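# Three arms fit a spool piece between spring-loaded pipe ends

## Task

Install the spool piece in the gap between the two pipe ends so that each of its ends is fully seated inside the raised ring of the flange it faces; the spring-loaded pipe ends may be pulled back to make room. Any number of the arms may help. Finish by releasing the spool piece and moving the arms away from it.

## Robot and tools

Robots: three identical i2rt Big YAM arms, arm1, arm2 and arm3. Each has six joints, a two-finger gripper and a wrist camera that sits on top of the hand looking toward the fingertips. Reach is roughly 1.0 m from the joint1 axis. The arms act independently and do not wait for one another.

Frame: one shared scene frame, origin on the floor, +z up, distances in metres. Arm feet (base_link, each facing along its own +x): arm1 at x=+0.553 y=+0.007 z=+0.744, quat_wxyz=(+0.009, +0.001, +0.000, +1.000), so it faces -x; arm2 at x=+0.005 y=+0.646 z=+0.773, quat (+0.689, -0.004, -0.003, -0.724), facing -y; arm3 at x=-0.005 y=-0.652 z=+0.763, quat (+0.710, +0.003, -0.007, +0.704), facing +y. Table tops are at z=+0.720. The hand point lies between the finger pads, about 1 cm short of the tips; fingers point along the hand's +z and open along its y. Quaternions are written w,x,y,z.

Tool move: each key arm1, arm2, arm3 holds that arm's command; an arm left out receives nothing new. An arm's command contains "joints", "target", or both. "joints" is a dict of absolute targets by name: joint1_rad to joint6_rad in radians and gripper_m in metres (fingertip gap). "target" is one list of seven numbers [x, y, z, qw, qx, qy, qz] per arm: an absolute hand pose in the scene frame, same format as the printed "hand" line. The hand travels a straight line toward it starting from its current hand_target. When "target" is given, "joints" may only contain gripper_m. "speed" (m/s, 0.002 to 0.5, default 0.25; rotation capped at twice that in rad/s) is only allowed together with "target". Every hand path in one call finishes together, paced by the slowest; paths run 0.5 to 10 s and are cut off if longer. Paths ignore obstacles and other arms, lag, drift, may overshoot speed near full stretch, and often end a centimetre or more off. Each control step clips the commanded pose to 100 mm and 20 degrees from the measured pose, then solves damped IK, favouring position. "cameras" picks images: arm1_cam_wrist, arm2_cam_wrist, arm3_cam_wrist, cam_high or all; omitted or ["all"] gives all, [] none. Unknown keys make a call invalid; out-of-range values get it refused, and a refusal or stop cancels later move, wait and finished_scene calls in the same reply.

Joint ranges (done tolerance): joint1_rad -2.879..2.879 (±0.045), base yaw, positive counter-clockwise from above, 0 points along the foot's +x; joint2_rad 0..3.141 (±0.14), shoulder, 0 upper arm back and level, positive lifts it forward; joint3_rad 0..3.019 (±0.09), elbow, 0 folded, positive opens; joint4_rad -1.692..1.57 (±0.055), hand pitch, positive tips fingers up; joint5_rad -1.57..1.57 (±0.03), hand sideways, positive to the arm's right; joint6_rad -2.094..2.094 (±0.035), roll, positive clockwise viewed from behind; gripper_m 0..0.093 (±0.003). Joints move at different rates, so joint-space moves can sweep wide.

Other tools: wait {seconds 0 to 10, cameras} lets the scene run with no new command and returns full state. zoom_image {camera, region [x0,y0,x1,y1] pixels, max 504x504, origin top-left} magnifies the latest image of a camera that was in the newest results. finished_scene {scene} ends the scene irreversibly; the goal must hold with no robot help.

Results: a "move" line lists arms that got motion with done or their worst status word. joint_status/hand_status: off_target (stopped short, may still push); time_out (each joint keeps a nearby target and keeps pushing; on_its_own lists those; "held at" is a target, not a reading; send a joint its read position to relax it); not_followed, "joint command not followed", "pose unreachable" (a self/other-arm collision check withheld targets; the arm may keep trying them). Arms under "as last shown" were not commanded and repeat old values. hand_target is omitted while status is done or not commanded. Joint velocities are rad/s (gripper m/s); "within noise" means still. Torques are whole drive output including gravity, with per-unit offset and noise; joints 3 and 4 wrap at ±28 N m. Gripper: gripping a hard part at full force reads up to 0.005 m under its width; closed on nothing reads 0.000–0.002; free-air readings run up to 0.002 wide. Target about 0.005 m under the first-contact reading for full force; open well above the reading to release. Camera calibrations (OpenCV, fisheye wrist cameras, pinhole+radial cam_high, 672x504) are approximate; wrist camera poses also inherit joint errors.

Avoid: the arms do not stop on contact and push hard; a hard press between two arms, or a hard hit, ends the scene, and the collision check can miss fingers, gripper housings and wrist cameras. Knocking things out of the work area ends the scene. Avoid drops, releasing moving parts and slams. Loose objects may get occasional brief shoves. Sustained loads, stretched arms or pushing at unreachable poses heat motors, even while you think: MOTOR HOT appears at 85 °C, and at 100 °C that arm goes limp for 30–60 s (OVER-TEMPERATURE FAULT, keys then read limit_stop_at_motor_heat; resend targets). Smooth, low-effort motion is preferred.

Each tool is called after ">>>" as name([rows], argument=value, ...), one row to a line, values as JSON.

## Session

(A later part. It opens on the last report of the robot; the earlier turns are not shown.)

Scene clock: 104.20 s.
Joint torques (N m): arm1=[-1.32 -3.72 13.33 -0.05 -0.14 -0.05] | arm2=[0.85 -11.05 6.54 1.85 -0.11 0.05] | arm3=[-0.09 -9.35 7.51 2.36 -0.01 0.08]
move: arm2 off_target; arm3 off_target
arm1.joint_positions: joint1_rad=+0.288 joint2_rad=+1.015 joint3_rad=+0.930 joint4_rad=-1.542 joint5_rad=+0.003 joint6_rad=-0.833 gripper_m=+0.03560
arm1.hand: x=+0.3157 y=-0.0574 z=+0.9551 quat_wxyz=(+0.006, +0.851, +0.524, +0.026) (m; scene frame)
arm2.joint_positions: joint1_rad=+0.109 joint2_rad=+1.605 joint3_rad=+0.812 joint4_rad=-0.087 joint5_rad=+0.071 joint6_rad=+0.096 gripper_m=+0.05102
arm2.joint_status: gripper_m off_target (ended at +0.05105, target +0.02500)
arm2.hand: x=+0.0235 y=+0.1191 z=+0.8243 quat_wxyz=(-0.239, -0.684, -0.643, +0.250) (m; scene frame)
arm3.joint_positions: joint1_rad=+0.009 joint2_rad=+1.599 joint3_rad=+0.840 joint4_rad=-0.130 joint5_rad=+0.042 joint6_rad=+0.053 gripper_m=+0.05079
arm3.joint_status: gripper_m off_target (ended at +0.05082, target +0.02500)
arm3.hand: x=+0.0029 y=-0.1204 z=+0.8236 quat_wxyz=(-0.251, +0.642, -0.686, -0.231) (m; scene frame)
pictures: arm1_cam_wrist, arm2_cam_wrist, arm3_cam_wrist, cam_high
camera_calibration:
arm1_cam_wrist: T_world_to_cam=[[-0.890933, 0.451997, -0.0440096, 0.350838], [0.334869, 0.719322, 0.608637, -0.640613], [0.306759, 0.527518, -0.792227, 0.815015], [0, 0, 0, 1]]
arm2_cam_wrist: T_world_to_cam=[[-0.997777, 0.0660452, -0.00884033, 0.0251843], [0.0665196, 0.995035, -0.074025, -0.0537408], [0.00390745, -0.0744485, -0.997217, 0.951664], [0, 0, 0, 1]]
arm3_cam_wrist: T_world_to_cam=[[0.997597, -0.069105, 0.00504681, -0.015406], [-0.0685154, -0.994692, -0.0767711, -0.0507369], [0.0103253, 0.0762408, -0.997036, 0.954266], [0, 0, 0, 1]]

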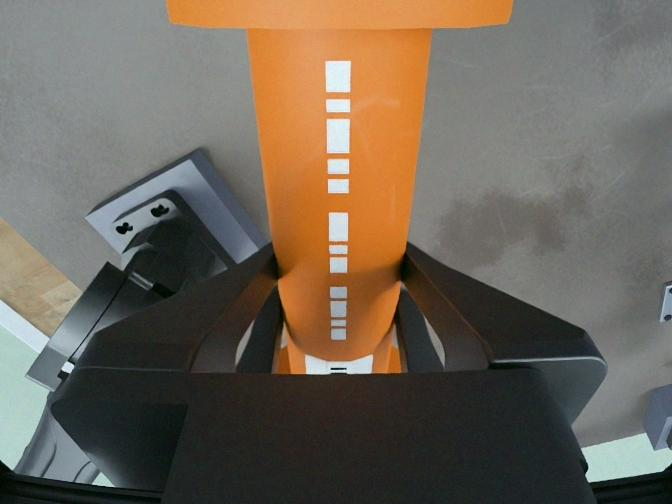

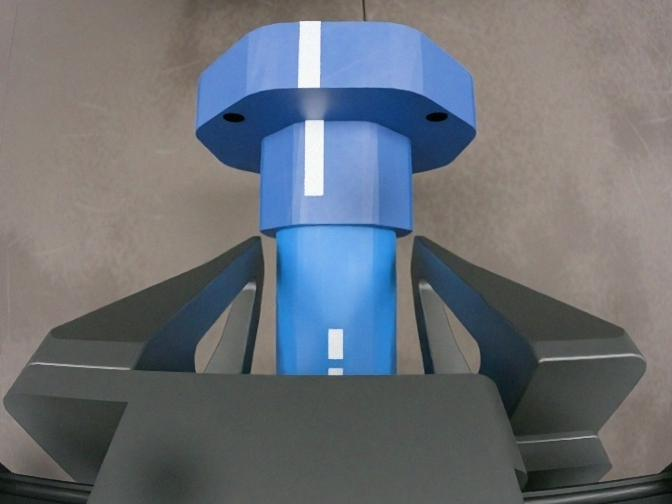

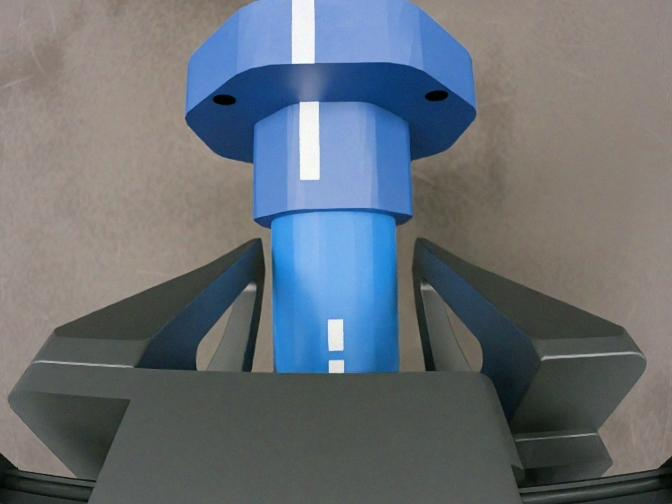

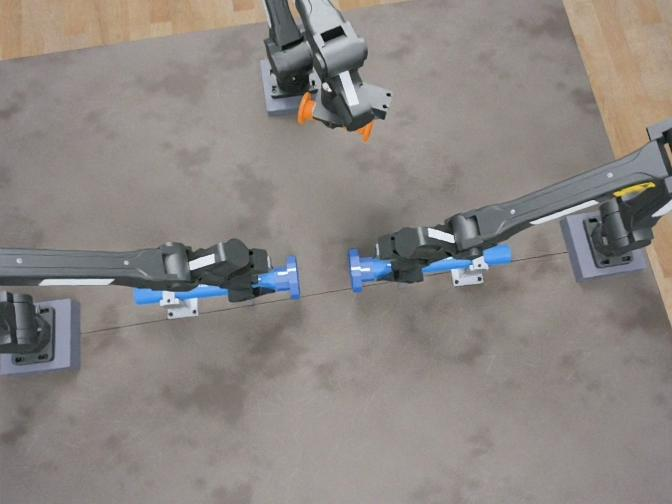

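>>> move(arm2={"joints":{"gripper_m":0.063}}, arm3={"joints":{"gripper_m":0.063}}, cameras=[])

>>> move(arm1={"target":[0.19,-0.03,0.99,0,0.729,0.685,0]}, arm2={"target":[0.021,0.101,0.824,0.24,0.685,0.644,-0.25]}, arm3={"target":[-0.006,-0.099,0.822,-0.249,0.643,-0.685,-0.234]}, cameras=["arm2_cam_wrist","arm3_cam_wrist"])

>>> move(arm2={"joints":{"gripper_m":0.03}}, arm3={"joints":{"gripper_m":0.03}})

Scene clock: 111.93 s.
Joint torques (N m): arm1=[-1.32 -3.78 13.33 -0.05 -0.15 -0.06] | arm2=[0.85 -11.11 6.54 1.85 -0.08 0.05] | arm3=[-0.32 -9.41 7.45 2.3 0.01 0.06]
move: arm2 done; arm3 done
arm1: as last shown
arm2.joint_positions: joint1_rad=+0.109 joint2_rad=+1.605 joint3_rad=+0.812 joint4_rad=-0.087 joint5_rad=+0.071 joint6_rad=+0.096 gripper_m=+0.06280
arm2.joint_status: all done
arm2.hand: x=+0.0236 y=+0.1191 z=+0.8243 quat_wxyz=(-0.239, -0.684, -0.643, +0.250) (m; scene frame)
arm3.joint_positions: joint1_rad=+0.010 joint2_rad=+1.599 joint3_rad=+0.840 joint4_rad=-0.130 joint5_rad=+0.042 joint6_rad=+0.053 gripper_m=+0.06283
arm3.joint_status: all done
arm3.hand: x=+0.0023 y=-0.1204 z=+0.8236 quat_wxyz=(-0.251, +0.643, -0.686, -0.231) (m; scene frame)
pictures: none

Scene clock: 113.80 s.
Joint torques (N m): arm1=[-1.26 -7.59 13.2 0.4 -0.17 -0.05] | arm2=[0.5 -9.7 10.74 1.2 -0.08 0.02] | arm3=[0.26 -7.41 11.59 1.5 0.08 0.1]
move: arm1 off_target; arm2 off_target; arm3 off_target
arm1.joint_positions: joint1_rad=+0.131 joint2_rad=+1.295 joint3_rad=+1.167 joint4_rad=-1.515 joint5_rad=+0.004 joint6_rad=-1.391 gripper_m=+0.03560
arm1.hand: x=+0.2102 y=-0.0302 z=+0.9648 quat_wxyz=(+0.019, +0.730, +0.682, +0.029) (m; scene frame)
arm1.hand_target: x=+0.1917 y=-0.0299 z=+0.9899 quat_wxyz=(+0.000, +0.729, +0.685, +0.000) (m; scene frame)
arm1.hand_status: off_target (0.032 m and 4.0 deg from the pose sent, 0.133 m and 23.4 deg at the start)
arm2.joint_positions: joint1_rad=+0.109 joint2_rad=+1.622 joint3_rad=+0.818 joint4_rad=-0.087 joint5_rad=+0.068 joint6_rad=+0.096 gripper_m=+0.06292
arm2.hand: x=+0.0242 y=+0.1179 z=+0.8178 quat_wxyz=(-0.235, -0.685, -0.645, +0.245) (m; scene frame)
arm2.hand_target: x=+0.0209 y=+0.1018 z=+0.8242 quat_wxyz=(-0.240, -0.684, -0.643, +0.250) (m; scene frame)
arm2.hand_status: off_target (0.018 m and 0.8 deg from the pose sent, 0.018 m and 0.1 deg at the start)
arm3.joint_positions: joint1_rad=+0.012 joint2_rad=+1.617 joint3_rad=+0.851 joint4_rad=-0.133 joint5_rad=+0.043 joint6_rad=+0.055 gripper_m=+0.06296
arm3.hand: x=+0.0013 y=-0.1171 z=+0.8191 quat_wxyz=(-0.248, +0.644, -0.687, -0.229) (m; scene frame)
arm3.hand_target: x=-0.0061 y=-0.0999 z=+0.8223 quat_wxyz=(-0.249, +0.643, -0.685, -0.234) (m; scene frame)
arm3.hand_status: off_target (0.020 m and 0.7 deg from the pose sent, 0.023 m and 0.4 deg at the start)
pictures: arm2_cam_wrist, arm3_cam_wrist
camera_calibration:
arm2_cam_wrist: T_world_to_cam=[[-0.997913, 0.0637518, -0.0102343, 0.0273286], [0.0642631, 0.996032, -0.0615715, -0.0633251], [0.00626841, -0.0621007, -0.99805, 0.944312], [0, 0, 0, 1]]
arm3_cam_wrist: T_world_to_cam=[[0.997659, -0.0682325, 0.00461607, -0.0130283], [-0.067765, -0.995402, -0.0676946, -0.0554189], [0.00921382, 0.0672234, -0.997695, 0.949036], [0, 0, 0, 1]]

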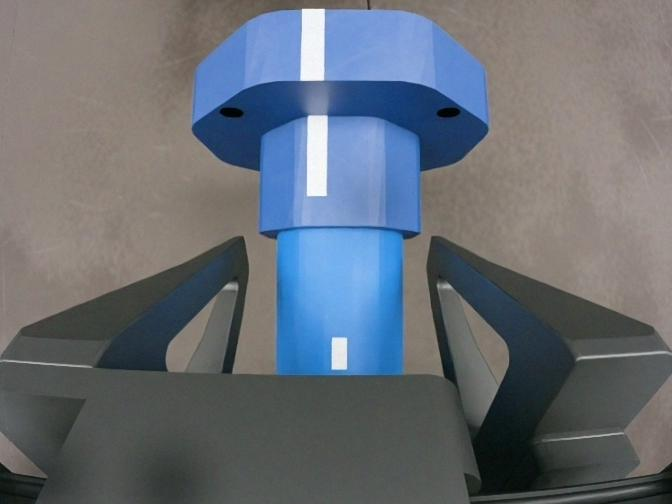

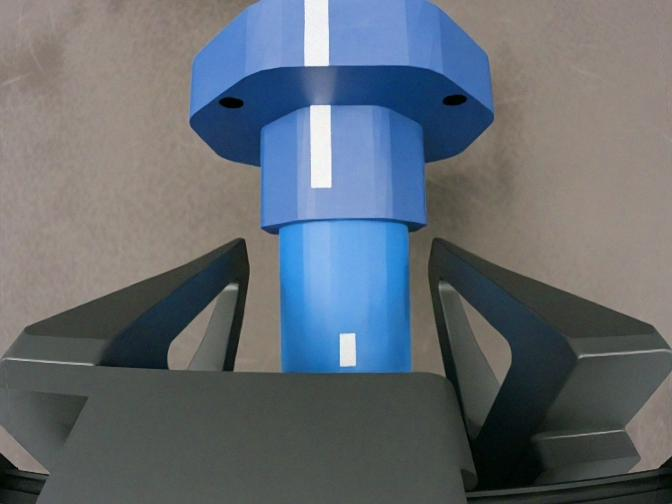

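Scene clock: 114.33 s.
Joint torques (N m): arm1=[-1.32 -7.59 13.23 0.4 -0.17 -0.06] | arm2=[0.67 -9.7 10.74 1.22 -0.1 0.03] | arm3=[1.96 -8 11.38 1.46 -0.11 0.04]
move: arm2 off_target; arm3 off_target
arm1: as last shown
arm1.hand: x=+0.2102 y=-0.0302 z=+0.9648 quat_wxyz=(+0.019, +0.730, +0.683, +0.029) (m; scene frame)
arm2.joint_positions: joint1_rad=+0.106 joint2_rad=+1.622 joint3_rad=+0.818 joint4_rad=-0.088 joint5_rad=+0.068 joint6_rad=+0.094 gripper_m=+0.05119
arm2.joint_status: gripper_m off_target (ended at +0.05121, target +0.03000)
arm2.hand: x=+0.0227 y=+0.1180 z=+0.8178 quat_wxyz=(-0.235, -0.685, -0.644, +0.245) (m; scene frame)
arm3.joint_positions: joint1_rad=+0.012 joint2_rad=+1.619 joint3_rad=+0.855 joint4_rad=-0.134 joint5_rad=+0.046 joint6_rad=+0.056 gripper_m=+0.05068
arm3.joint_status: gripper_m off_target (ended at +0.05071, target +0.03000)
arm3.hand: x=+0.0021 y=-0.1157 z=+0.8193 quat_wxyz=(-0.249, +0.643, -0.688, -0.228) (m; scene frame)
pictures: arm1_cam_wrist, arm2_cam_wrist, arm3_cam_wrist, cam_high
camera_calibration:
arm1_cam_wrist: T_world_to_cam=[[-0.994934, 0.0683048, -0.0737677, 0.28401], [0.0117536, 0.807751, 0.589407, -0.541608], [0.0998453, 0.585554, -0.804461, 0.897781], [0, 0, 0, 1]]
arm2_cam_wrist: T_world_to_cam=[[-0.997813, 0.0654918, -0.00895051, 0.024592], [0.0659185, 0.995944, -0.0612467, -0.063548], [0.00490305, -0.0617027, -0.998083, 0.94428], [0, 0, 0, 1]]
arm3_cam_wrist: T_world_to_cam=[[0.997408, -0.0716114, 0.00704191, -0.0161676], [-0.0709661, -0.995137, -0.068307, -0.053459], [0.0118992, 0.0676302, -0.997639, 0.949124], [0, 0, 0, 1]]

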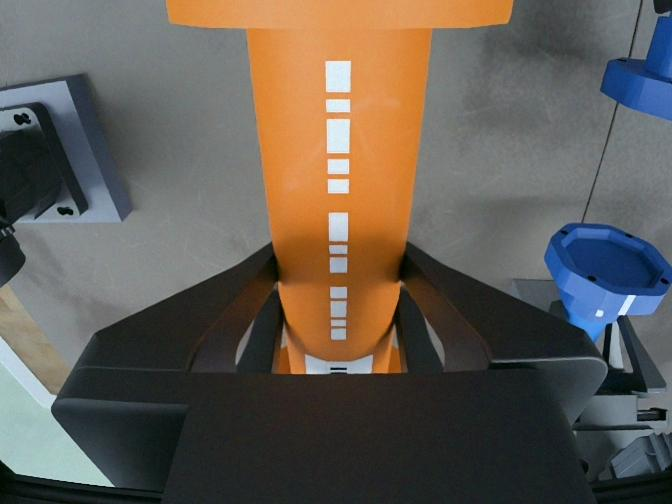

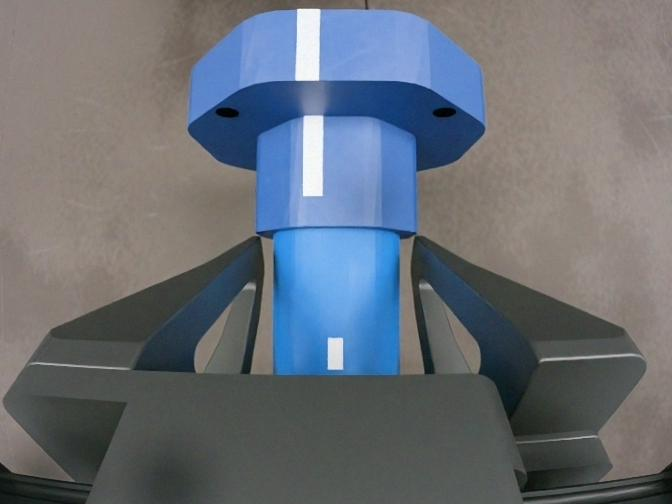

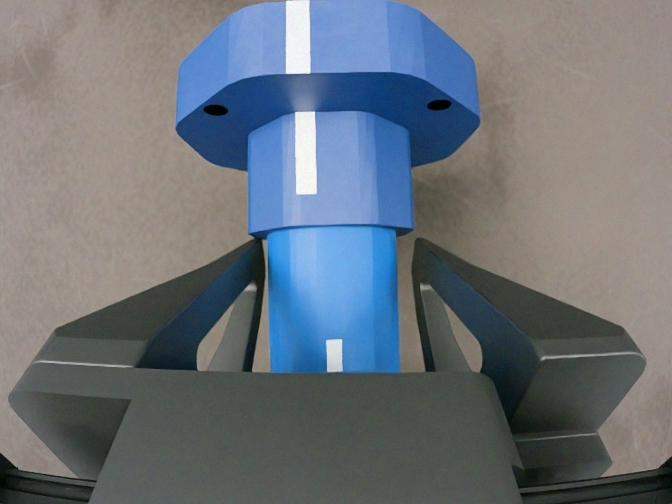

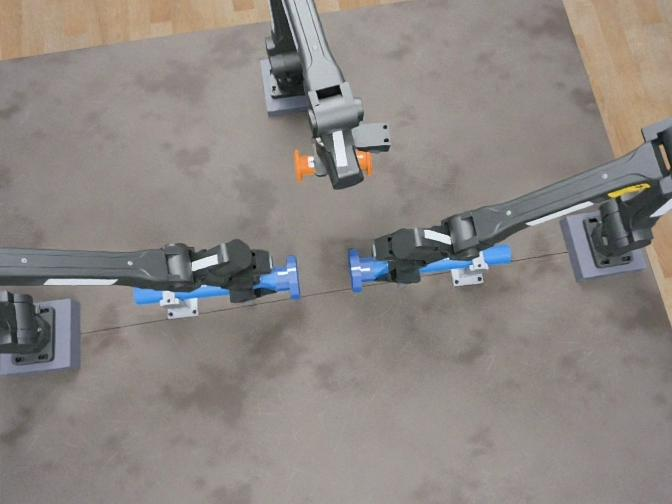

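>>> move(arm2={"target":[0.023,0.152,0.826,0.24,0.685,0.644,-0.25],"speed":0.06}, arm3={"target":[-0.006,-0.152,0.825,-0.249,0.643,-0.685,-0.234],"speed":0.06})

Scene clock: 121.23 s.
Joint torques (N m): arm1=[-1.26 -7.65 13.2 0.4 -0.17 -0.06] | arm2=[1.55 -16.91 2.06 -0.1 0.23 0.12] | arm3=[1.38 -15.33 2.32 0.5 -0.09 0.1]
Heat: arm1: hottest joint3_rad 37 °C; arm2: hottest joint3_rad 41 °C; arm3: hottest joint3_rad 37 °C.
move: arm2 off_target; arm3 off_target
arm1.joint_positions: joint1_rad=+0.131 joint2_rad=+1.295 joint3_rad=+1.168 joint4_rad=-1.515 joint5_rad=+0.004 joint6_rad=-1.391 gripper_m=+0.03560
arm1.hand: x=+0.2101 y=-0.0302 z=+0.9649 quat_wxyz=(+0.019, +0.730, +0.683, +0.029) (m; scene frame)
arm2.joint_positions: joint1_rad=+0.106 joint2_rad=+1.613 joint3_rad=+0.785 joint4_rad=-0.019 joint5_rad=+0.068 joint6_rad=+0.093 gripper_m=+0.05119
arm2.hand: x=+0.0226 y=+0.1198 z=+0.8195 quat_wxyz=(-0.251, -0.680, -0.639, +0.259) (m; scene frame)
arm2.hand_target: x=+0.0229 y=+0.1495 z=+0.8232 quat_wxyz=(-0.240, -0.684, -0.643, +0.250) (m; scene frame)
arm2.hand_status: off_target (0.033 m and 1.8 deg from the pose sent, 0.035 m and 0.8 deg at the start)
arm3.joint_positions: joint1_rad=+0.012 joint2_rad=+1.609 joint3_rad=+0.824 joint4_rad=-0.071 joint5_rad=+0.046 joint6_rad=+0.056 gripper_m=+0.05068
arm3.hand: x=+0.0021 y=-0.1173 z=+0.8212 quat_wxyz=(-0.262, +0.637, -0.683, -0.242) (m; scene frame)
arm3.hand_target: x=-0.0052 y=-0.1490 z=+0.8223 quat_wxyz=(-0.249, +0.643, -0.685, -0.234) (m; scene frame)
arm3.hand_status: off_target (0.036 m and 1.9 deg from the pose sent, 0.038 m and 0.8 deg at the start)
pictures: arm1_cam_wrist, arm2_cam_wrist, arm3_cam_wrist, cam_high
camera_calibration:
arm1_cam_wrist: T_world_to_cam=[[-0.994961, 0.0683018, -0.0733935, 0.283555], [0.0119772, 0.807776, 0.589368, -0.541686], [0.0995404, 0.585519, -0.804524, 0.898034], [0, 0, 0, 1]]
arm2_cam_wrist: T_world_to_cam=[[-0.997877, 0.0637325, -0.0133867, 0.0282322], [0.0647939, 0.992276, -0.105782, -0.0283322], [0.00654159, -0.106424, -0.994299, 0.948375], [0, 0, 0, 1]]
arm3_cam_wrist: T_world_to_cam=[[0.997428, -0.071566, 0.00391538, -0.0137092], [-0.0706984, -0.991374, -0.110364, -0.01988], [0.0117799, 0.109803, -0.993884, 0.952985], [0, 0, 0, 1]]

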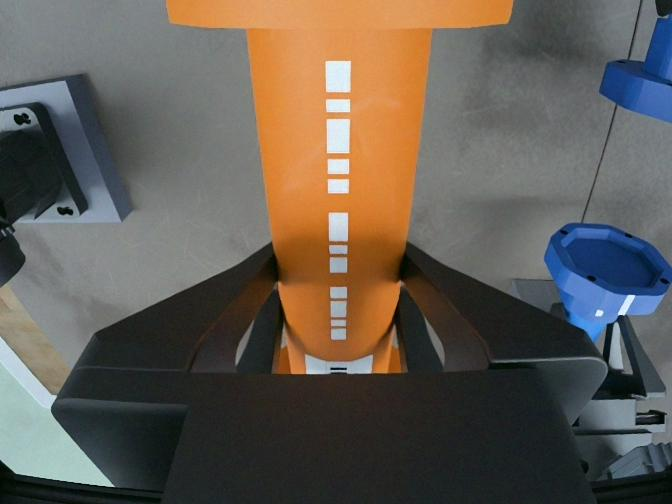

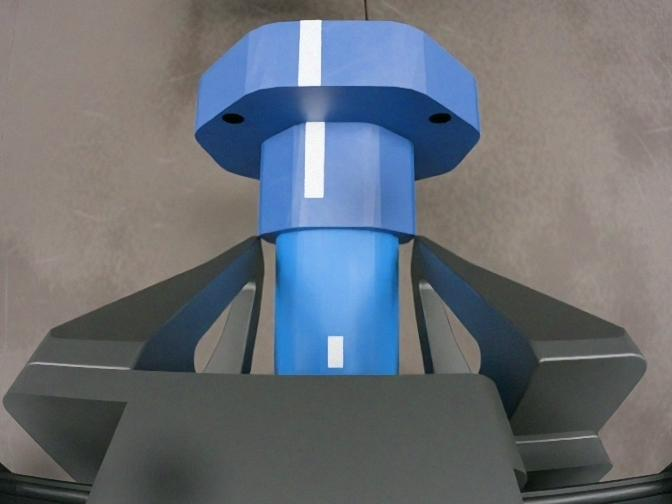

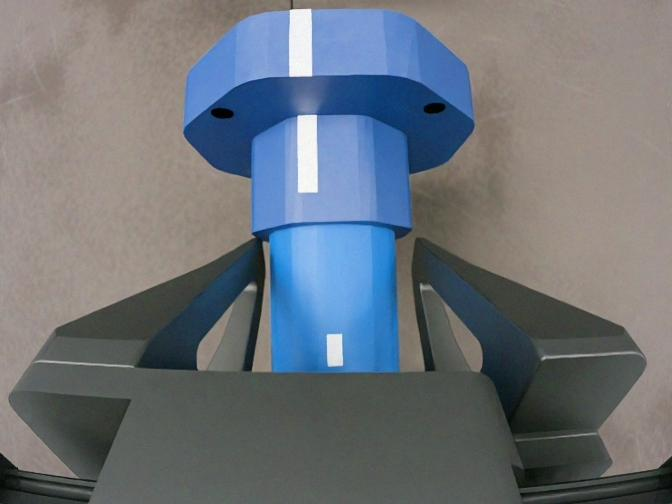

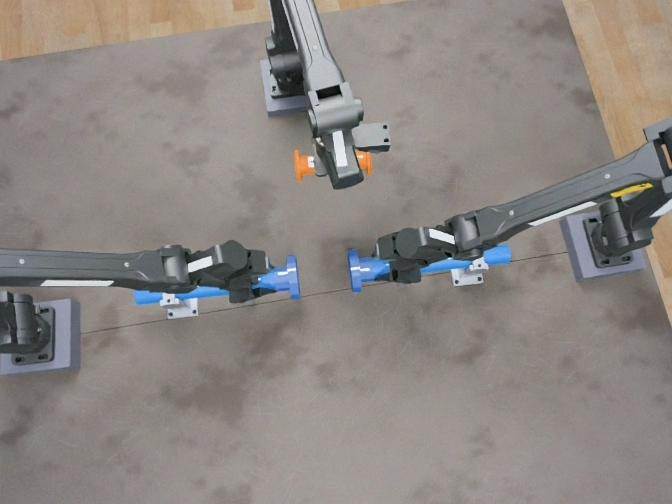

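>>> move(arm2={"target":[0.026,0.21,0.83,0.24,0.685,0.644,-0.25],"speed":0.06}, arm3={"target":[-0.008,-0.21,0.83,-0.249,0.643,-0.685,-0.234],"speed":0.06})

Scene clock: 126.70 s.
Joint torques (N m): arm1=[-1.26 -7.59 13.19 0.4 -0.17 -0.06] | arm2=[2.02 -15.38 0.55 -1.54 0.5 0.18] | arm3=[1.44 -20.25 -4.31 -1.32 -0.02 0.08]
move: arm2 off_target; arm3 off_target
arm1: as last shown
arm2.joint_positions: joint1_rad=+0.118 joint2_rad=+1.476 joint3_rad=+0.660 joint4_rad=+0.027 joint5_rad=+0.074 joint6_rad=+0.099 gripper_m=+0.05467
arm2.hand: x=+0.0252 y=+0.1584 z=+0.8398 quat_wxyz=(-0.272, -0.671, -0.632, +0.276) (m; scene frame)
arm2.hand_target: x=+0.0254 y=+0.2045 z=+0.8263 quat_wxyz=(-0.240, -0.683, -0.643, +0.251) (m; scene frame)
arm2.hand_status: off_target (0.052 m and 5.1 deg from the pose sent, 0.091 m and 1.8 deg at the start)
arm3.joint_positions: joint1_rad=+0.012 joint2_rad=+1.588 joint3_rad=+0.774 joint4_rad=+0.014 joint5_rad=+0.046 joint6_rad=+0.055 gripper_m=+0.05068
arm3.hand: x=+0.0020 y=-0.1230 z=+0.8242 quat_wxyz=(-0.280, +0.630, -0.675, -0.261) (m; scene frame)
arm3.hand_target: x=-0.0056 y=-0.1942 z=+0.8172 quat_wxyz=(-0.250, +0.643, -0.685, -0.234) (m; scene frame)
arm3.hand_status: off_target (0.088 m and 5.1 deg from the pose sent, 0.094 m and 1.9 deg at the start)
pictures: arm1_cam_wrist, arm2_cam_wrist, arm3_cam_wrist, cam_high
camera_calibration:
arm1_cam_wrist: T_world_to_cam=[[-0.994961, 0.0683018, -0.0733935, 0.283555], [0.0119772, 0.807776, 0.589368, -0.541686], [0.0995404, 0.585519, -0.804524, 0.898034], [0, 0, 0, 1]]
arm2_cam_wrist: T_world_to_cam=[[-0.998017, 0.05969, -0.0199707, 0.0347472], [0.0621521, 0.984684, -0.162892, -0.01545], [0.00994182, -0.163811, -0.986442, 0.975034], [0, 0, 0, 1]]
arm3_cam_wrist: T_world_to_cam=[[0.99755, -0.0699602, 0.000621087, -0.0111487], [-0.0688948, -0.983826, -0.16535, 0.0209754], [0.0121789, 0.164902, -0.986235, 0.957032], [0, 0, 0, 1]]

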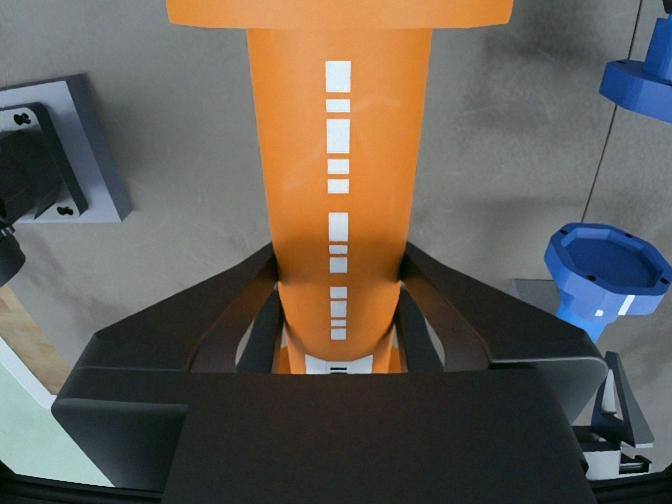

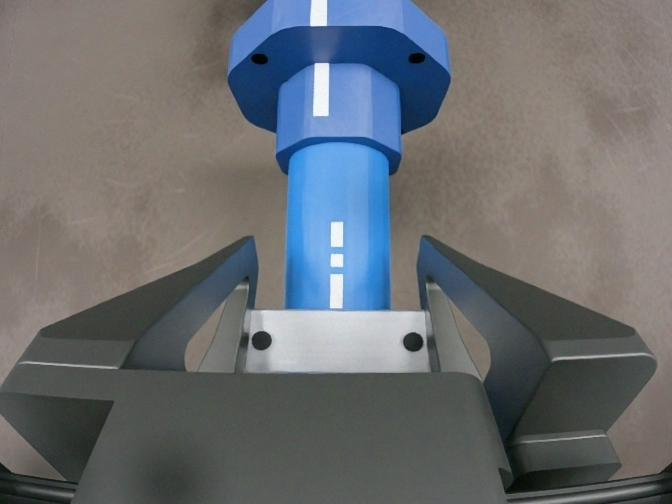

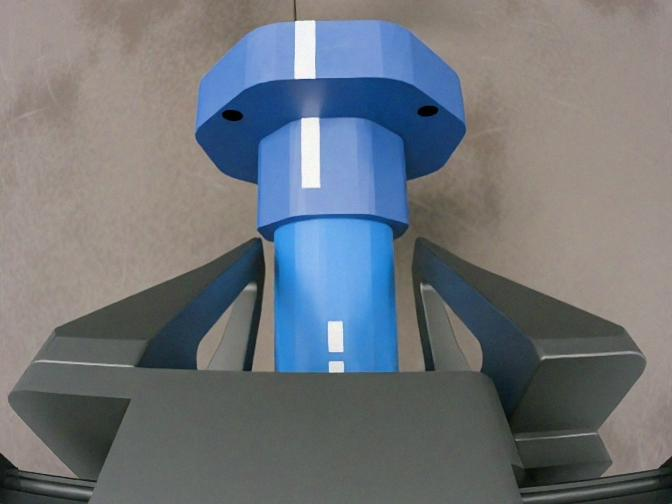

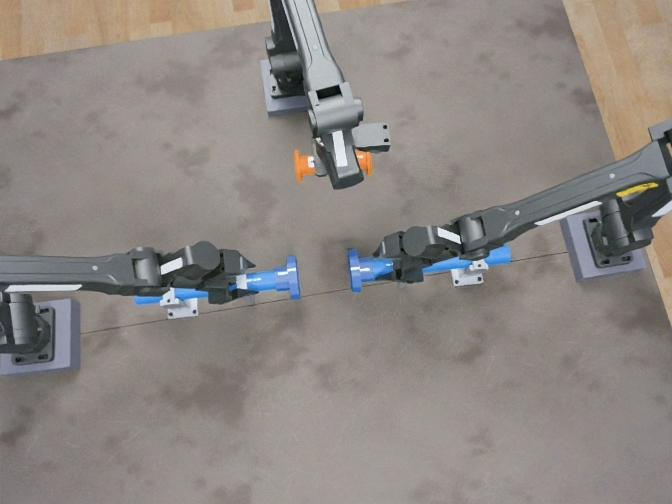

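>>> move(arm2={"joints":{"gripper_m":0.072}}, arm3={"target":[-0.006,-0.12,0.823,-0.249,0.643,-0.685,-0.234],"speed":0.1}, cameras=[])

>>> move(arm2={"target":[0.023,0.088,0.835,0.24,0.685,0.644,-0.25]}, arm3={"joints":{"gripper_m":0.072}}, cameras=[])

>>> move(arm3={"target":[-0.005,-0.086,0.835,-0.249,0.643,-0.685,-0.234]})

Scene clock: 143.13 s.
Joint torques (N m): arm1=[-1.32 -7.65 13.2 0.4 -0.18 -0.06] | arm2=[1.9 -7.82 7.41 1.32 0.24 0.16] | arm3=[0.85 -9.82 8.87 0.69 0 0.07]
move: arm2 done; arm3 done
arm1: as last shown
arm2.joint_positions: joint1_rad=+0.120 joint2_rad=+1.398 joint3_rad=+0.578 joint4_rad=-0.057 joint5_rad=+0.080 joint6_rad=+0.101 gripper_m=+0.07192
arm2.joint_status: all done
arm2.hand: x=+0.0218 y=+0.2051 z=+0.8253 quat_wxyz=(-0.239, -0.683, -0.643, +0.252) (m; scene frame)
arm3.joint_positions: joint1_rad=+0.012 joint2_rad=+1.602 joint3_rad=+0.828 joint4_rad=-0.093 joint5_rad=+0.045 joint6_rad=+0.057 gripper_m=+0.05068
arm3.hand: x=+0.0019 y=-0.1186 z=+0.8235 quat_wxyz=(-0.259, +0.638, -0.684, -0.239) (m; scene frame)
arm3.hand_target: x=-0.0059 y=-0.1201 z=+0.8229 quat_wxyz=(-0.249, +0.643, -0.685, -0.234) (m; scene frame)
arm3.hand_status: done (0.008 m and 1.4 deg from the pose sent, 0.009 m and 5.1 deg at the start)
pictures: none

Scene clock: 144.43 s.
Joint torques (N m): arm1=[-1.32 -7.59 13.2 0.4 -0.17 -0.06] | arm2=[0.21 -10.11 11.21 1.18 -0.08 -0.01] | arm3=[-0.09 -9.99 8.79 1.42 0 0.08]
move: arm2 off_target; arm3 done
arm1: as last shown
arm2.joint_positions: joint1_rad=+0.115 joint2_rad=+1.629 joint3_rad=+0.863 joint4_rad=-0.129 joint5_rad=+0.069 joint6_rad=+0.101 gripper_m=+0.07192
arm2.hand: x=+0.0279 y=+0.1062 z=+0.8271 quat_wxyz=(-0.235, -0.685, -0.645, +0.243) (m; scene frame)
arm2.hand_target: x=+0.0230 y=+0.0889 z=+0.8353 quat_wxyz=(-0.240, -0.684, -0.643, +0.250) (m; scene frame)
arm2.hand_status: off_target (0.020 m and 1.0 deg from the pose sent, 0.117 m and 0.3 deg at the start)
arm3.joint_positions: joint1_rad=+0.014 joint2_rad=+1.600 joint3_rad=+0.828 joint4_rad=-0.119 joint5_rad=+0.045 joint6_rad=+0.058 gripper_m=+0.07195
arm3.joint_status: all done
arm3.hand: x=+0.0009 y=-0.1232 z=+0.8202 quat_wxyz=(-0.251, +0.642, -0.687, -0.231) (m; scene frame)
pictures: none

Scene clock: 145.67 s.
Joint torques (N m): arm1=[-1.26 -7.65 13.19 0.4 -0.17 -0.05] | arm2=[0.26 -10.17 11.22 1.2 -0.08 -0.01] | arm3=[-0.91 -9.64 11.59 1.48 -0.15 0]
move: arm3 off_target
arm1, arm2: as last shown
arm3.joint_positions: joint1_rad=+0.014 joint2_rad=+1.633 joint3_rad=+0.904 joint4_rad=-0.176 joint5_rad=+0.045 joint6_rad=+0.058 gripper_m=+0.07195
arm3.hand: x=+0.0007 y=-0.1025 z=+0.8276 quat_wxyz=(-0.246, +0.643, -0.689, -0.227) (m; scene frame)
arm3.hand_target: x=-0.0052 y=-0.0868 z=+0.8351 quat_wxyz=(-0.249, +0.643, -0.685, -0.234) (m; scene frame)
arm3.hand_status: off_target (0.019 m and 1.0 deg from the pose sent, 0.040 m and 0.4 deg at the start)
pictures: arm1_cam_wrist, arm2_cam_wrist, arm3_cam_wrist, cam_high
camera_calibration:
arm1_cam_wrist: T_world_to_cam=[[-0.994961, 0.0683018, -0.0733935, 0.283555], [0.0119772, 0.807776, 0.589368, -0.541686], [0.0995404, 0.585519, -0.804524, 0.898034], [0, 0, 0, 1]]
arm2_cam_wrist: T_world_to_cam=[[-0.997965, 0.0627257, -0.0114384, 0.0329618], [0.0632887, 0.996291, -0.0583036, -0.054019], [0.00773884, -0.0589089, -0.998233, 0.952552], [0, 0, 0, 1]]
arm3_cam_wrist: T_world_to_cam=[[0.997498, -0.0705203, 0.00486643, -0.0119769], [-0.0700797, -0.99558, -0.062518, -0.0446939], [0.00925371, 0.0620206, -0.998032, 0.956249], [0, 0, 0, 1]]

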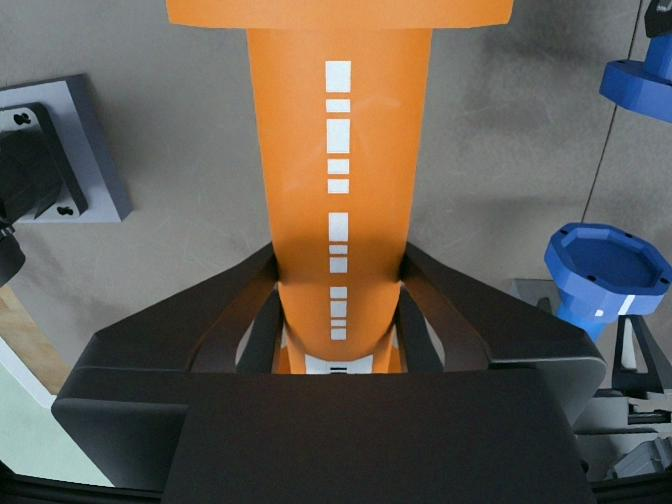

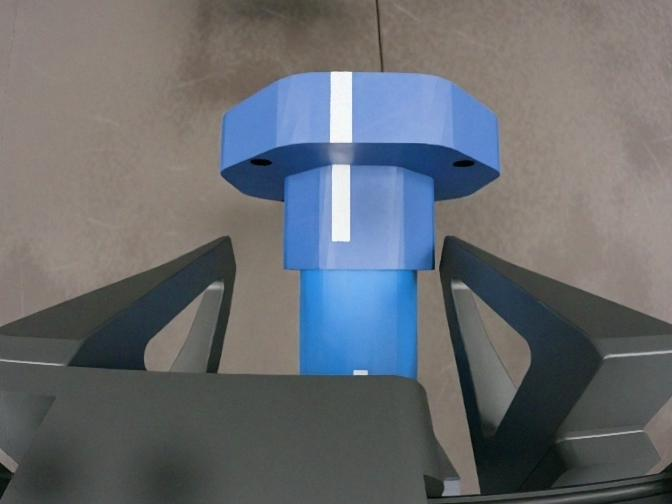

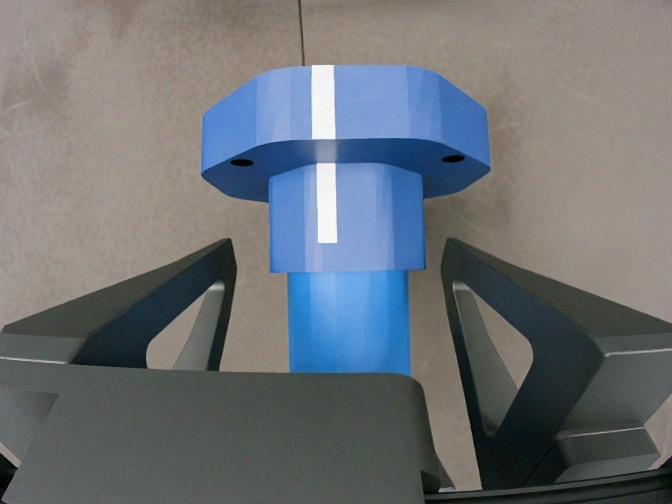

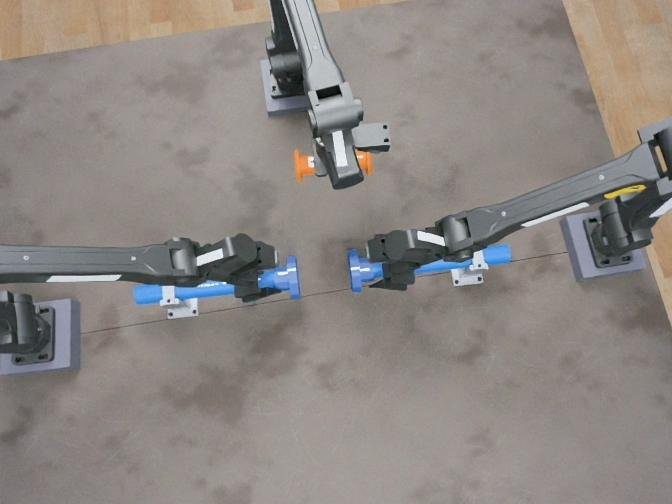

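>>> move(arm2={"target":[0.013,0.091,0.82,0.24,0.685,0.644,-0.25],"speed":0.1}, arm3={"target":[0.0,-0.088,0.82,-0.249,0.643,-0.685,-0.234],"speed":0.1}, cameras=[])

>>> move(arm2={"joints":{"gripper_m":0.02}}, arm3={"joints":{"gripper_m":0.02}})

>>> move(arm2={"target":[0.02,0.20,0.83,0.24,0.685,0.644,-0.25],"speed":0.08})

>>> move(arm3={"target":[-0.008,-0.20,0.83,-0.249,0.643,-0.685,-0.234],"speed":0.08})

Scene clock: 151.13 s.
Joint torques (N m): arm1=[-1.32 -7.65 13.19 0.4 -0.17 -0.05] | arm2=[0.26 -10.29 9.22 2.02 -0.1 -0.01] | arm3=[-1.67 -8.76 9.68 2.13 -0.14 -0.07]
move: arm2 off_target; arm3 off_target
arm1: as last shown
arm2.joint_positions: joint1_rad=+0.092 joint2_rad=+1.652 joint3_rad=+0.863 joint4_rad=-0.105 joint5_rad=+0.056 joint6_rad=+0.084 gripper_m=+0.07192
arm2.hand: x=+0.0180 y=+0.1033 z=+0.8185 quat_wxyz=(-0.234, -0.686, -0.645, +0.243) (m; scene frame)
arm2.hand_target: x=+0.0129 y=+0.0915 z=+0.8201 quat_wxyz=(-0.239, -0.684, -0.643, +0.250) (m; scene frame)
arm2.hand_status: off_target (0.013 m and 1.0 deg from the pose sent, 0.022 m and 1.0 deg at the start)
arm3.joint_positions: joint1_rad=+0.014 joint2_rad=+1.655 joint3_rad=+0.904 joint4_rad=-0.152 joint5_rad=+0.040 joint6_rad=+0.058 gripper_m=+0.07195
arm3.hand: x=-0.0002 y=-0.0994 z=+0.8196 quat_wxyz=(-0.245, +0.644, -0.688, -0.229) (m; scene frame)
arm3.hand_target: x=-0.0001 y=-0.0884 z=+0.8201 quat_wxyz=(-0.249, +0.643, -0.685, -0.234) (m; scene frame)
arm3.hand_status: off_target (0.011 m and 0.8 deg from the pose sent, 0.016 m and 1.0 deg at the start)
pictures: none

Scene clock: 151.73 s.
Joint torques (N m): arm1=[-1.32 -7.59 13.18 0.42 -0.17 -0.06] | arm2=[0.26 -10.29 9.22 2 0.2 -0.01] | arm3=[0.32 -10.05 9.89 2.1 0.15 0.09]
move: arm2 off_target; arm3 off_target
arm1: as last shown
arm2.joint_positions: joint1_rad=+0.092 joint2_rad=+1.652 joint3_rad=+0.863 joint4_rad=-0.105 joint5_rad=+0.049 joint6_rad=+0.084 gripper_m=+0.04955
arm2.joint_status: gripper_m off_target (ended at +0.04958, target +0.02000)
arm2.hand: x=+0.0191 y=+0.1032 z=+0.8186 quat_wxyz=(-0.237, -0.685, -0.646, +0.241) (m; scene frame)
arm3.joint_positions: joint1_rad=+0.005 joint2_rad=+1.655 joint3_rad=+0.904 joint4_rad=-0.152 joint5_rad=+0.032 joint6_rad=+0.045 gripper_m=+0.04841
arm3.joint_status: gripper_m off_target (ended at +0.04844, target +0.02000)
arm3.hand: x=+0.0032 y=-0.0995 z=+0.8193 quat_wxyz=(-0.245, +0.647, -0.685, -0.229) (m; scene frame)
pictures: arm1_cam_wrist, arm2_cam_wrist, arm3_cam_wrist, cam_high
camera_calibration:
arm1_cam_wrist: T_world_to_cam=[[-0.994961, 0.0683018, -0.0733935, 0.283555], [0.0119772, 0.807776, 0.589368, -0.541686], [0.0995404, 0.585519, -0.804524, 0.898034], [0, 0, 0, 1]]
arm2_cam_wrist: T_world_to_cam=[[-0.998091, 0.0595558, -0.0163848, 0.0286507], [0.0604053, 0.996518, -0.0574661, -0.0515816], [0.0129054, -0.0583461, -0.998213, 0.943762], [0, 0, 0, 1]]
arm3_cam_wrist: T_world_to_cam=[[0.998187, -0.0601028, 0.00323651, -0.0117998], [-0.0597751, -0.996176, -0.0637241, -0.0410826], [0.00705413, 0.0634151, -0.997962, 0.947921], [0, 0, 0, 1]]

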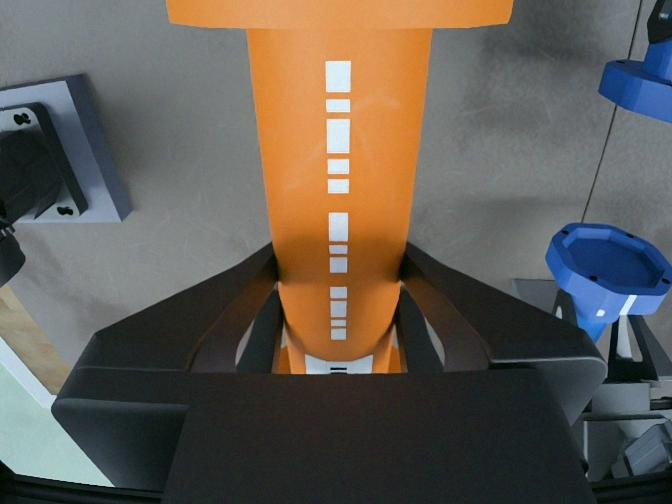

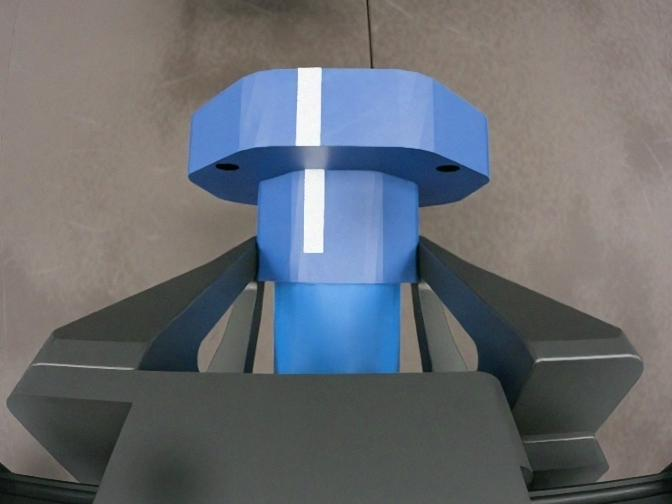

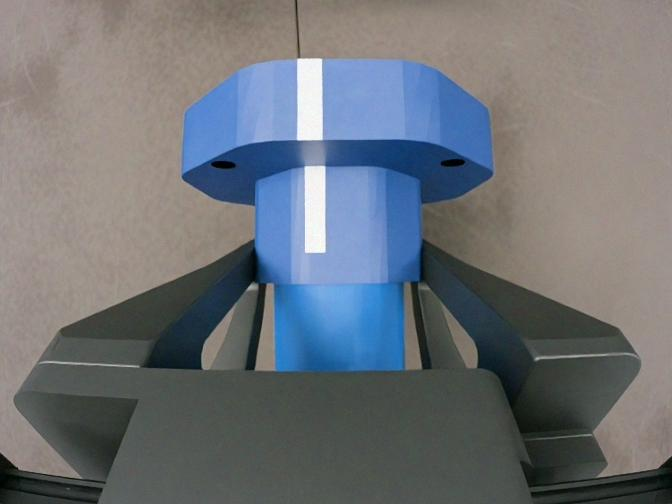

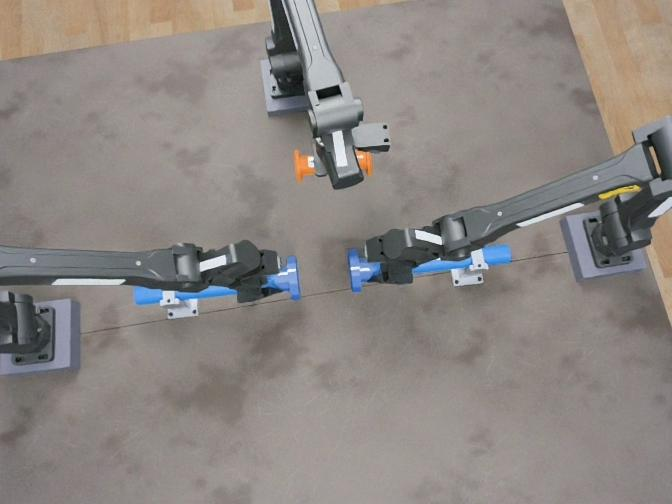

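Scene clock: 153.70 s.
Joint torques (N m): arm1=[-1.32 -7.59 13.2 0.4 -0.17 -0.06] | arm2=[2.08 -22.01 -5.04 -0.92 1.24 -0.25] | arm3=[-0.44 -9.58 10.17 2.18 0.15 0.11]
move: arm2 off_target
arm1, arm3: as last shown
arm2.joint_positions: joint1_rad=+0.095 joint2_rad=+1.603 joint3_rad=+0.763 joint4_rad=+0.035 joint5_rad=+0.041 joint6_rad=+0.129 gripper_m=+0.04955
arm2.hand: x=+0.0214 y=+0.1190 z=+0.8244 quat_wxyz=(-0.277, -0.686, -0.621, +0.259) (m; scene frame)
arm2.hand_target: x=+0.0195 y=+0.1862 z=+0.8185 quat_wxyz=(-0.240, -0.683, -0.643, +0.249) (m; scene frame)
arm2.hand_status: off_target (0.081 m and 5.1 deg from the pose sent, 0.098 m and 1.1 deg at the start)
arm3.joint_positions: joint1_rad=+0.005 joint2_rad=+1.655 joint3_rad=+0.904 joint4_rad=-0.152 joint5_rad=+0.032 joint6_rad=+0.045 gripper_m=+0.04842
pictures: arm1_cam_wrist, arm2_cam_wrist, arm3_cam_wrist, cam_high
camera_calibration:
arm1_cam_wrist: T_world_to_cam=[[-0.994961, 0.0683018, -0.0733935, 0.283555], [0.0119772, 0.807776, 0.589368, -0.541686], [0.0995404, 0.585519, -0.804524, 0.898034], [0, 0, 0, 1]]
arm2_cam_wrist: T_world_to_cam=[[-0.994687, 0.0812871, -0.0631621, 0.0660316], [0.0896877, 0.985485, -0.144137, 0.00496502], [0.0505288, -0.149036, -0.98754, 0.951634], [0, 0, 0, 1]]
arm3_cam_wrist: T_world_to_cam=[[0.998187, -0.0601028, 0.00323651, -0.0117998], [-0.0597751, -0.996176, -0.0637241, -0.0410826], [0.00705413, 0.0634151, -0.997962, 0.947921], [0, 0, 0, 1]]

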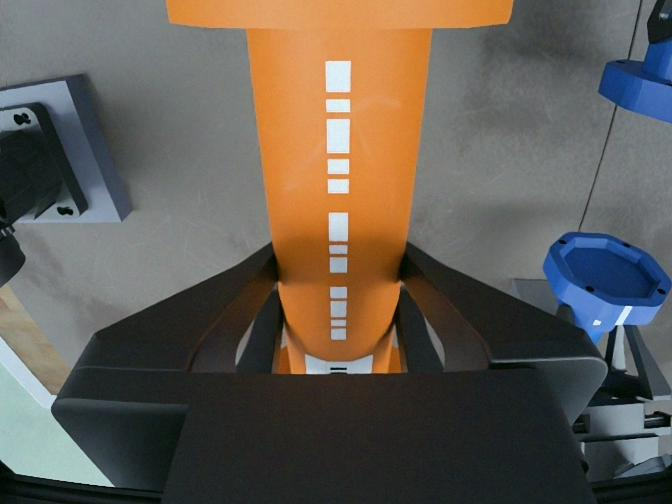

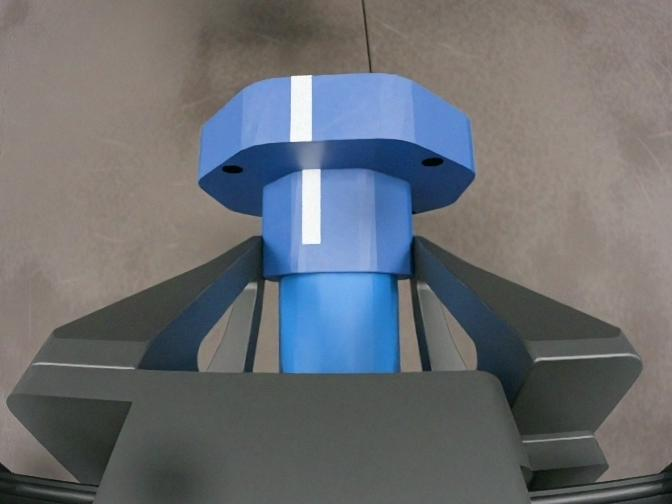

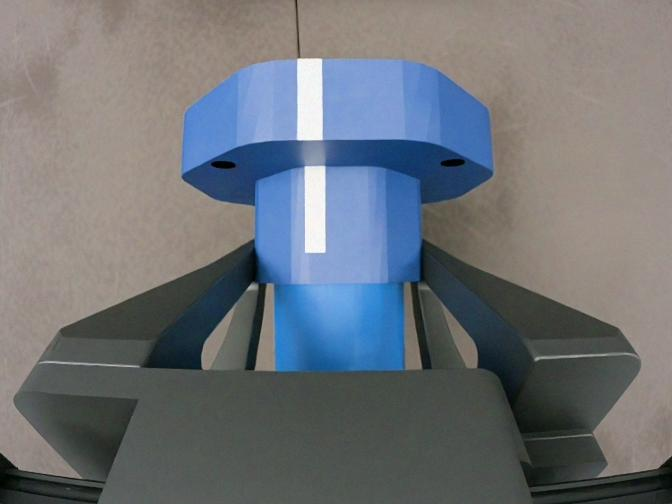

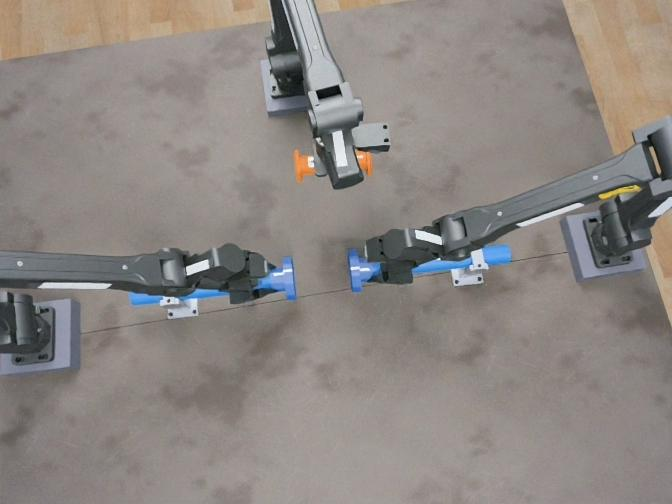

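Scene clock: 155.77 s.
Joint torques (N m): arm1=[-1.32 -7.59 13.19 0.4 -0.17 -0.05] | arm2=[2.08 -22.07 -5.04 -0.92 1.24 -0.25] | arm3=[0.73 -20.01 -5.03 -0.61 0.56 0.21]
move: arm3 off_target
arm1.joint_positions: joint1_rad=+0.131 joint2_rad=+1.295 joint3_rad=+1.168 joint4_rad=-1.515 joint5_rad=+0.004 joint6_rad=-1.391 gripper_m=+0.03560
arm1.hand: x=+0.2101 y=-0.0302 z=+0.9649 quat_wxyz=(+0.019, +0.730, +0.683, +0.029) (m; scene frame)
arm2: as last shown
arm3.joint_positions: joint1_rad=+0.008 joint2_rad=+1.616 joint3_rad=+0.811 joint4_rad=-0.007 joint5_rad=+0.032 joint6_rad=+0.038 gripper_m=+0.04908
arm3.hand: x=+0.0014 y=-0.1119 z=+0.8225 quat_wxyz=(-0.274, +0.639, -0.671, -0.259) (m; scene frame)
arm3.hand_target: x=-0.0056 y=-0.1838 z=+0.8171 quat_wxyz=(-0.250, +0.644, -0.685, -0.234) (m; scene frame)
arm3.hand_status: off_target (0.089 m and 4.4 deg from the pose sent, 0.102 m and 0.9 deg at the start)
pictures: arm1_cam_wrist, arm2_cam_wrist, arm3_cam_wrist, cam_high
camera_calibration:
arm1_cam_wrist: T_world_to_cam=[[-0.994961, 0.0683018, -0.0733935, 0.283555], [0.0119772, 0.807776, 0.589368, -0.541686], [0.0995404, 0.585519, -0.804524, 0.898034], [0, 0, 0, 1]]
arm2_cam_wrist: T_world_to_cam=[[-0.994687, 0.0812871, -0.0631621, 0.0660316], [0.0896877, 0.985485, -0.144137, 0.00496502], [0.0505288, -0.149036, -0.98754, 0.951634], [0, 0, 0, 1]]
arm3_cam_wrist: T_world_to_cam=[[0.998676, -0.0513669, 0.00279292, -0.00943231], [-0.0503353, -0.98694, -0.15302, 0.0210505], [0.0106166, 0.152677, -0.988219, 0.953861], [0, 0, 0, 1]]

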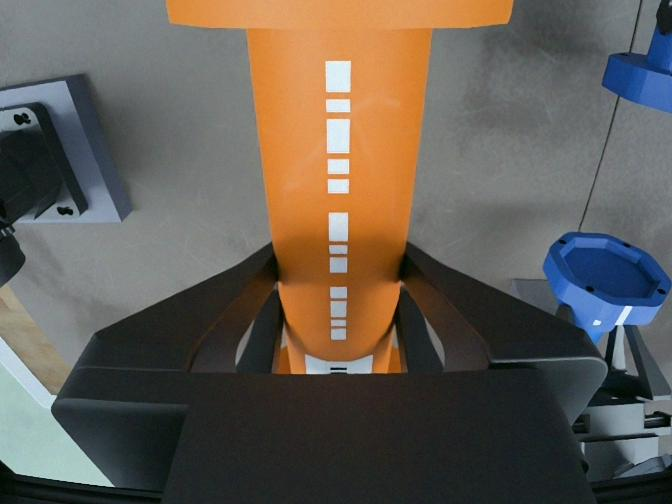

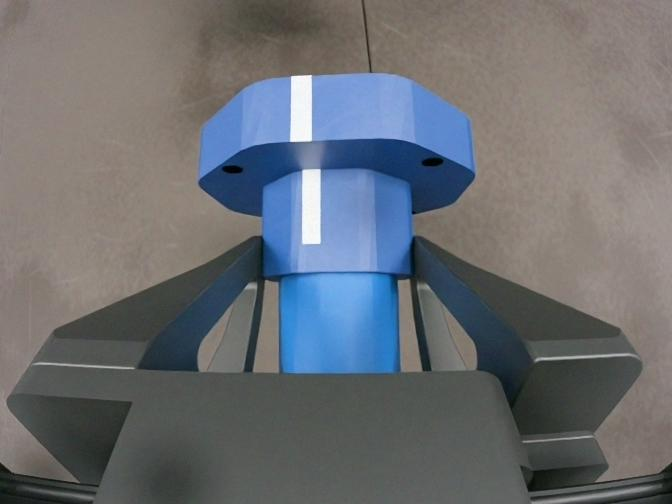

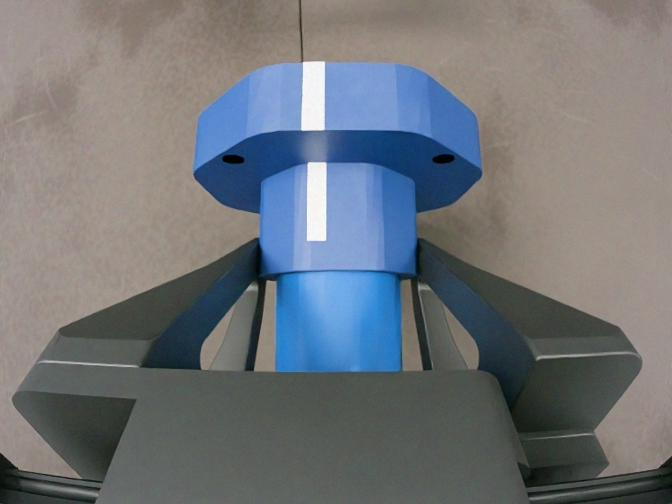

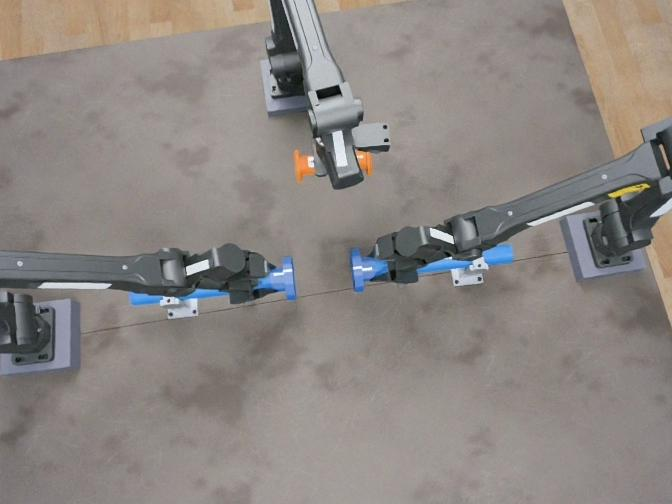

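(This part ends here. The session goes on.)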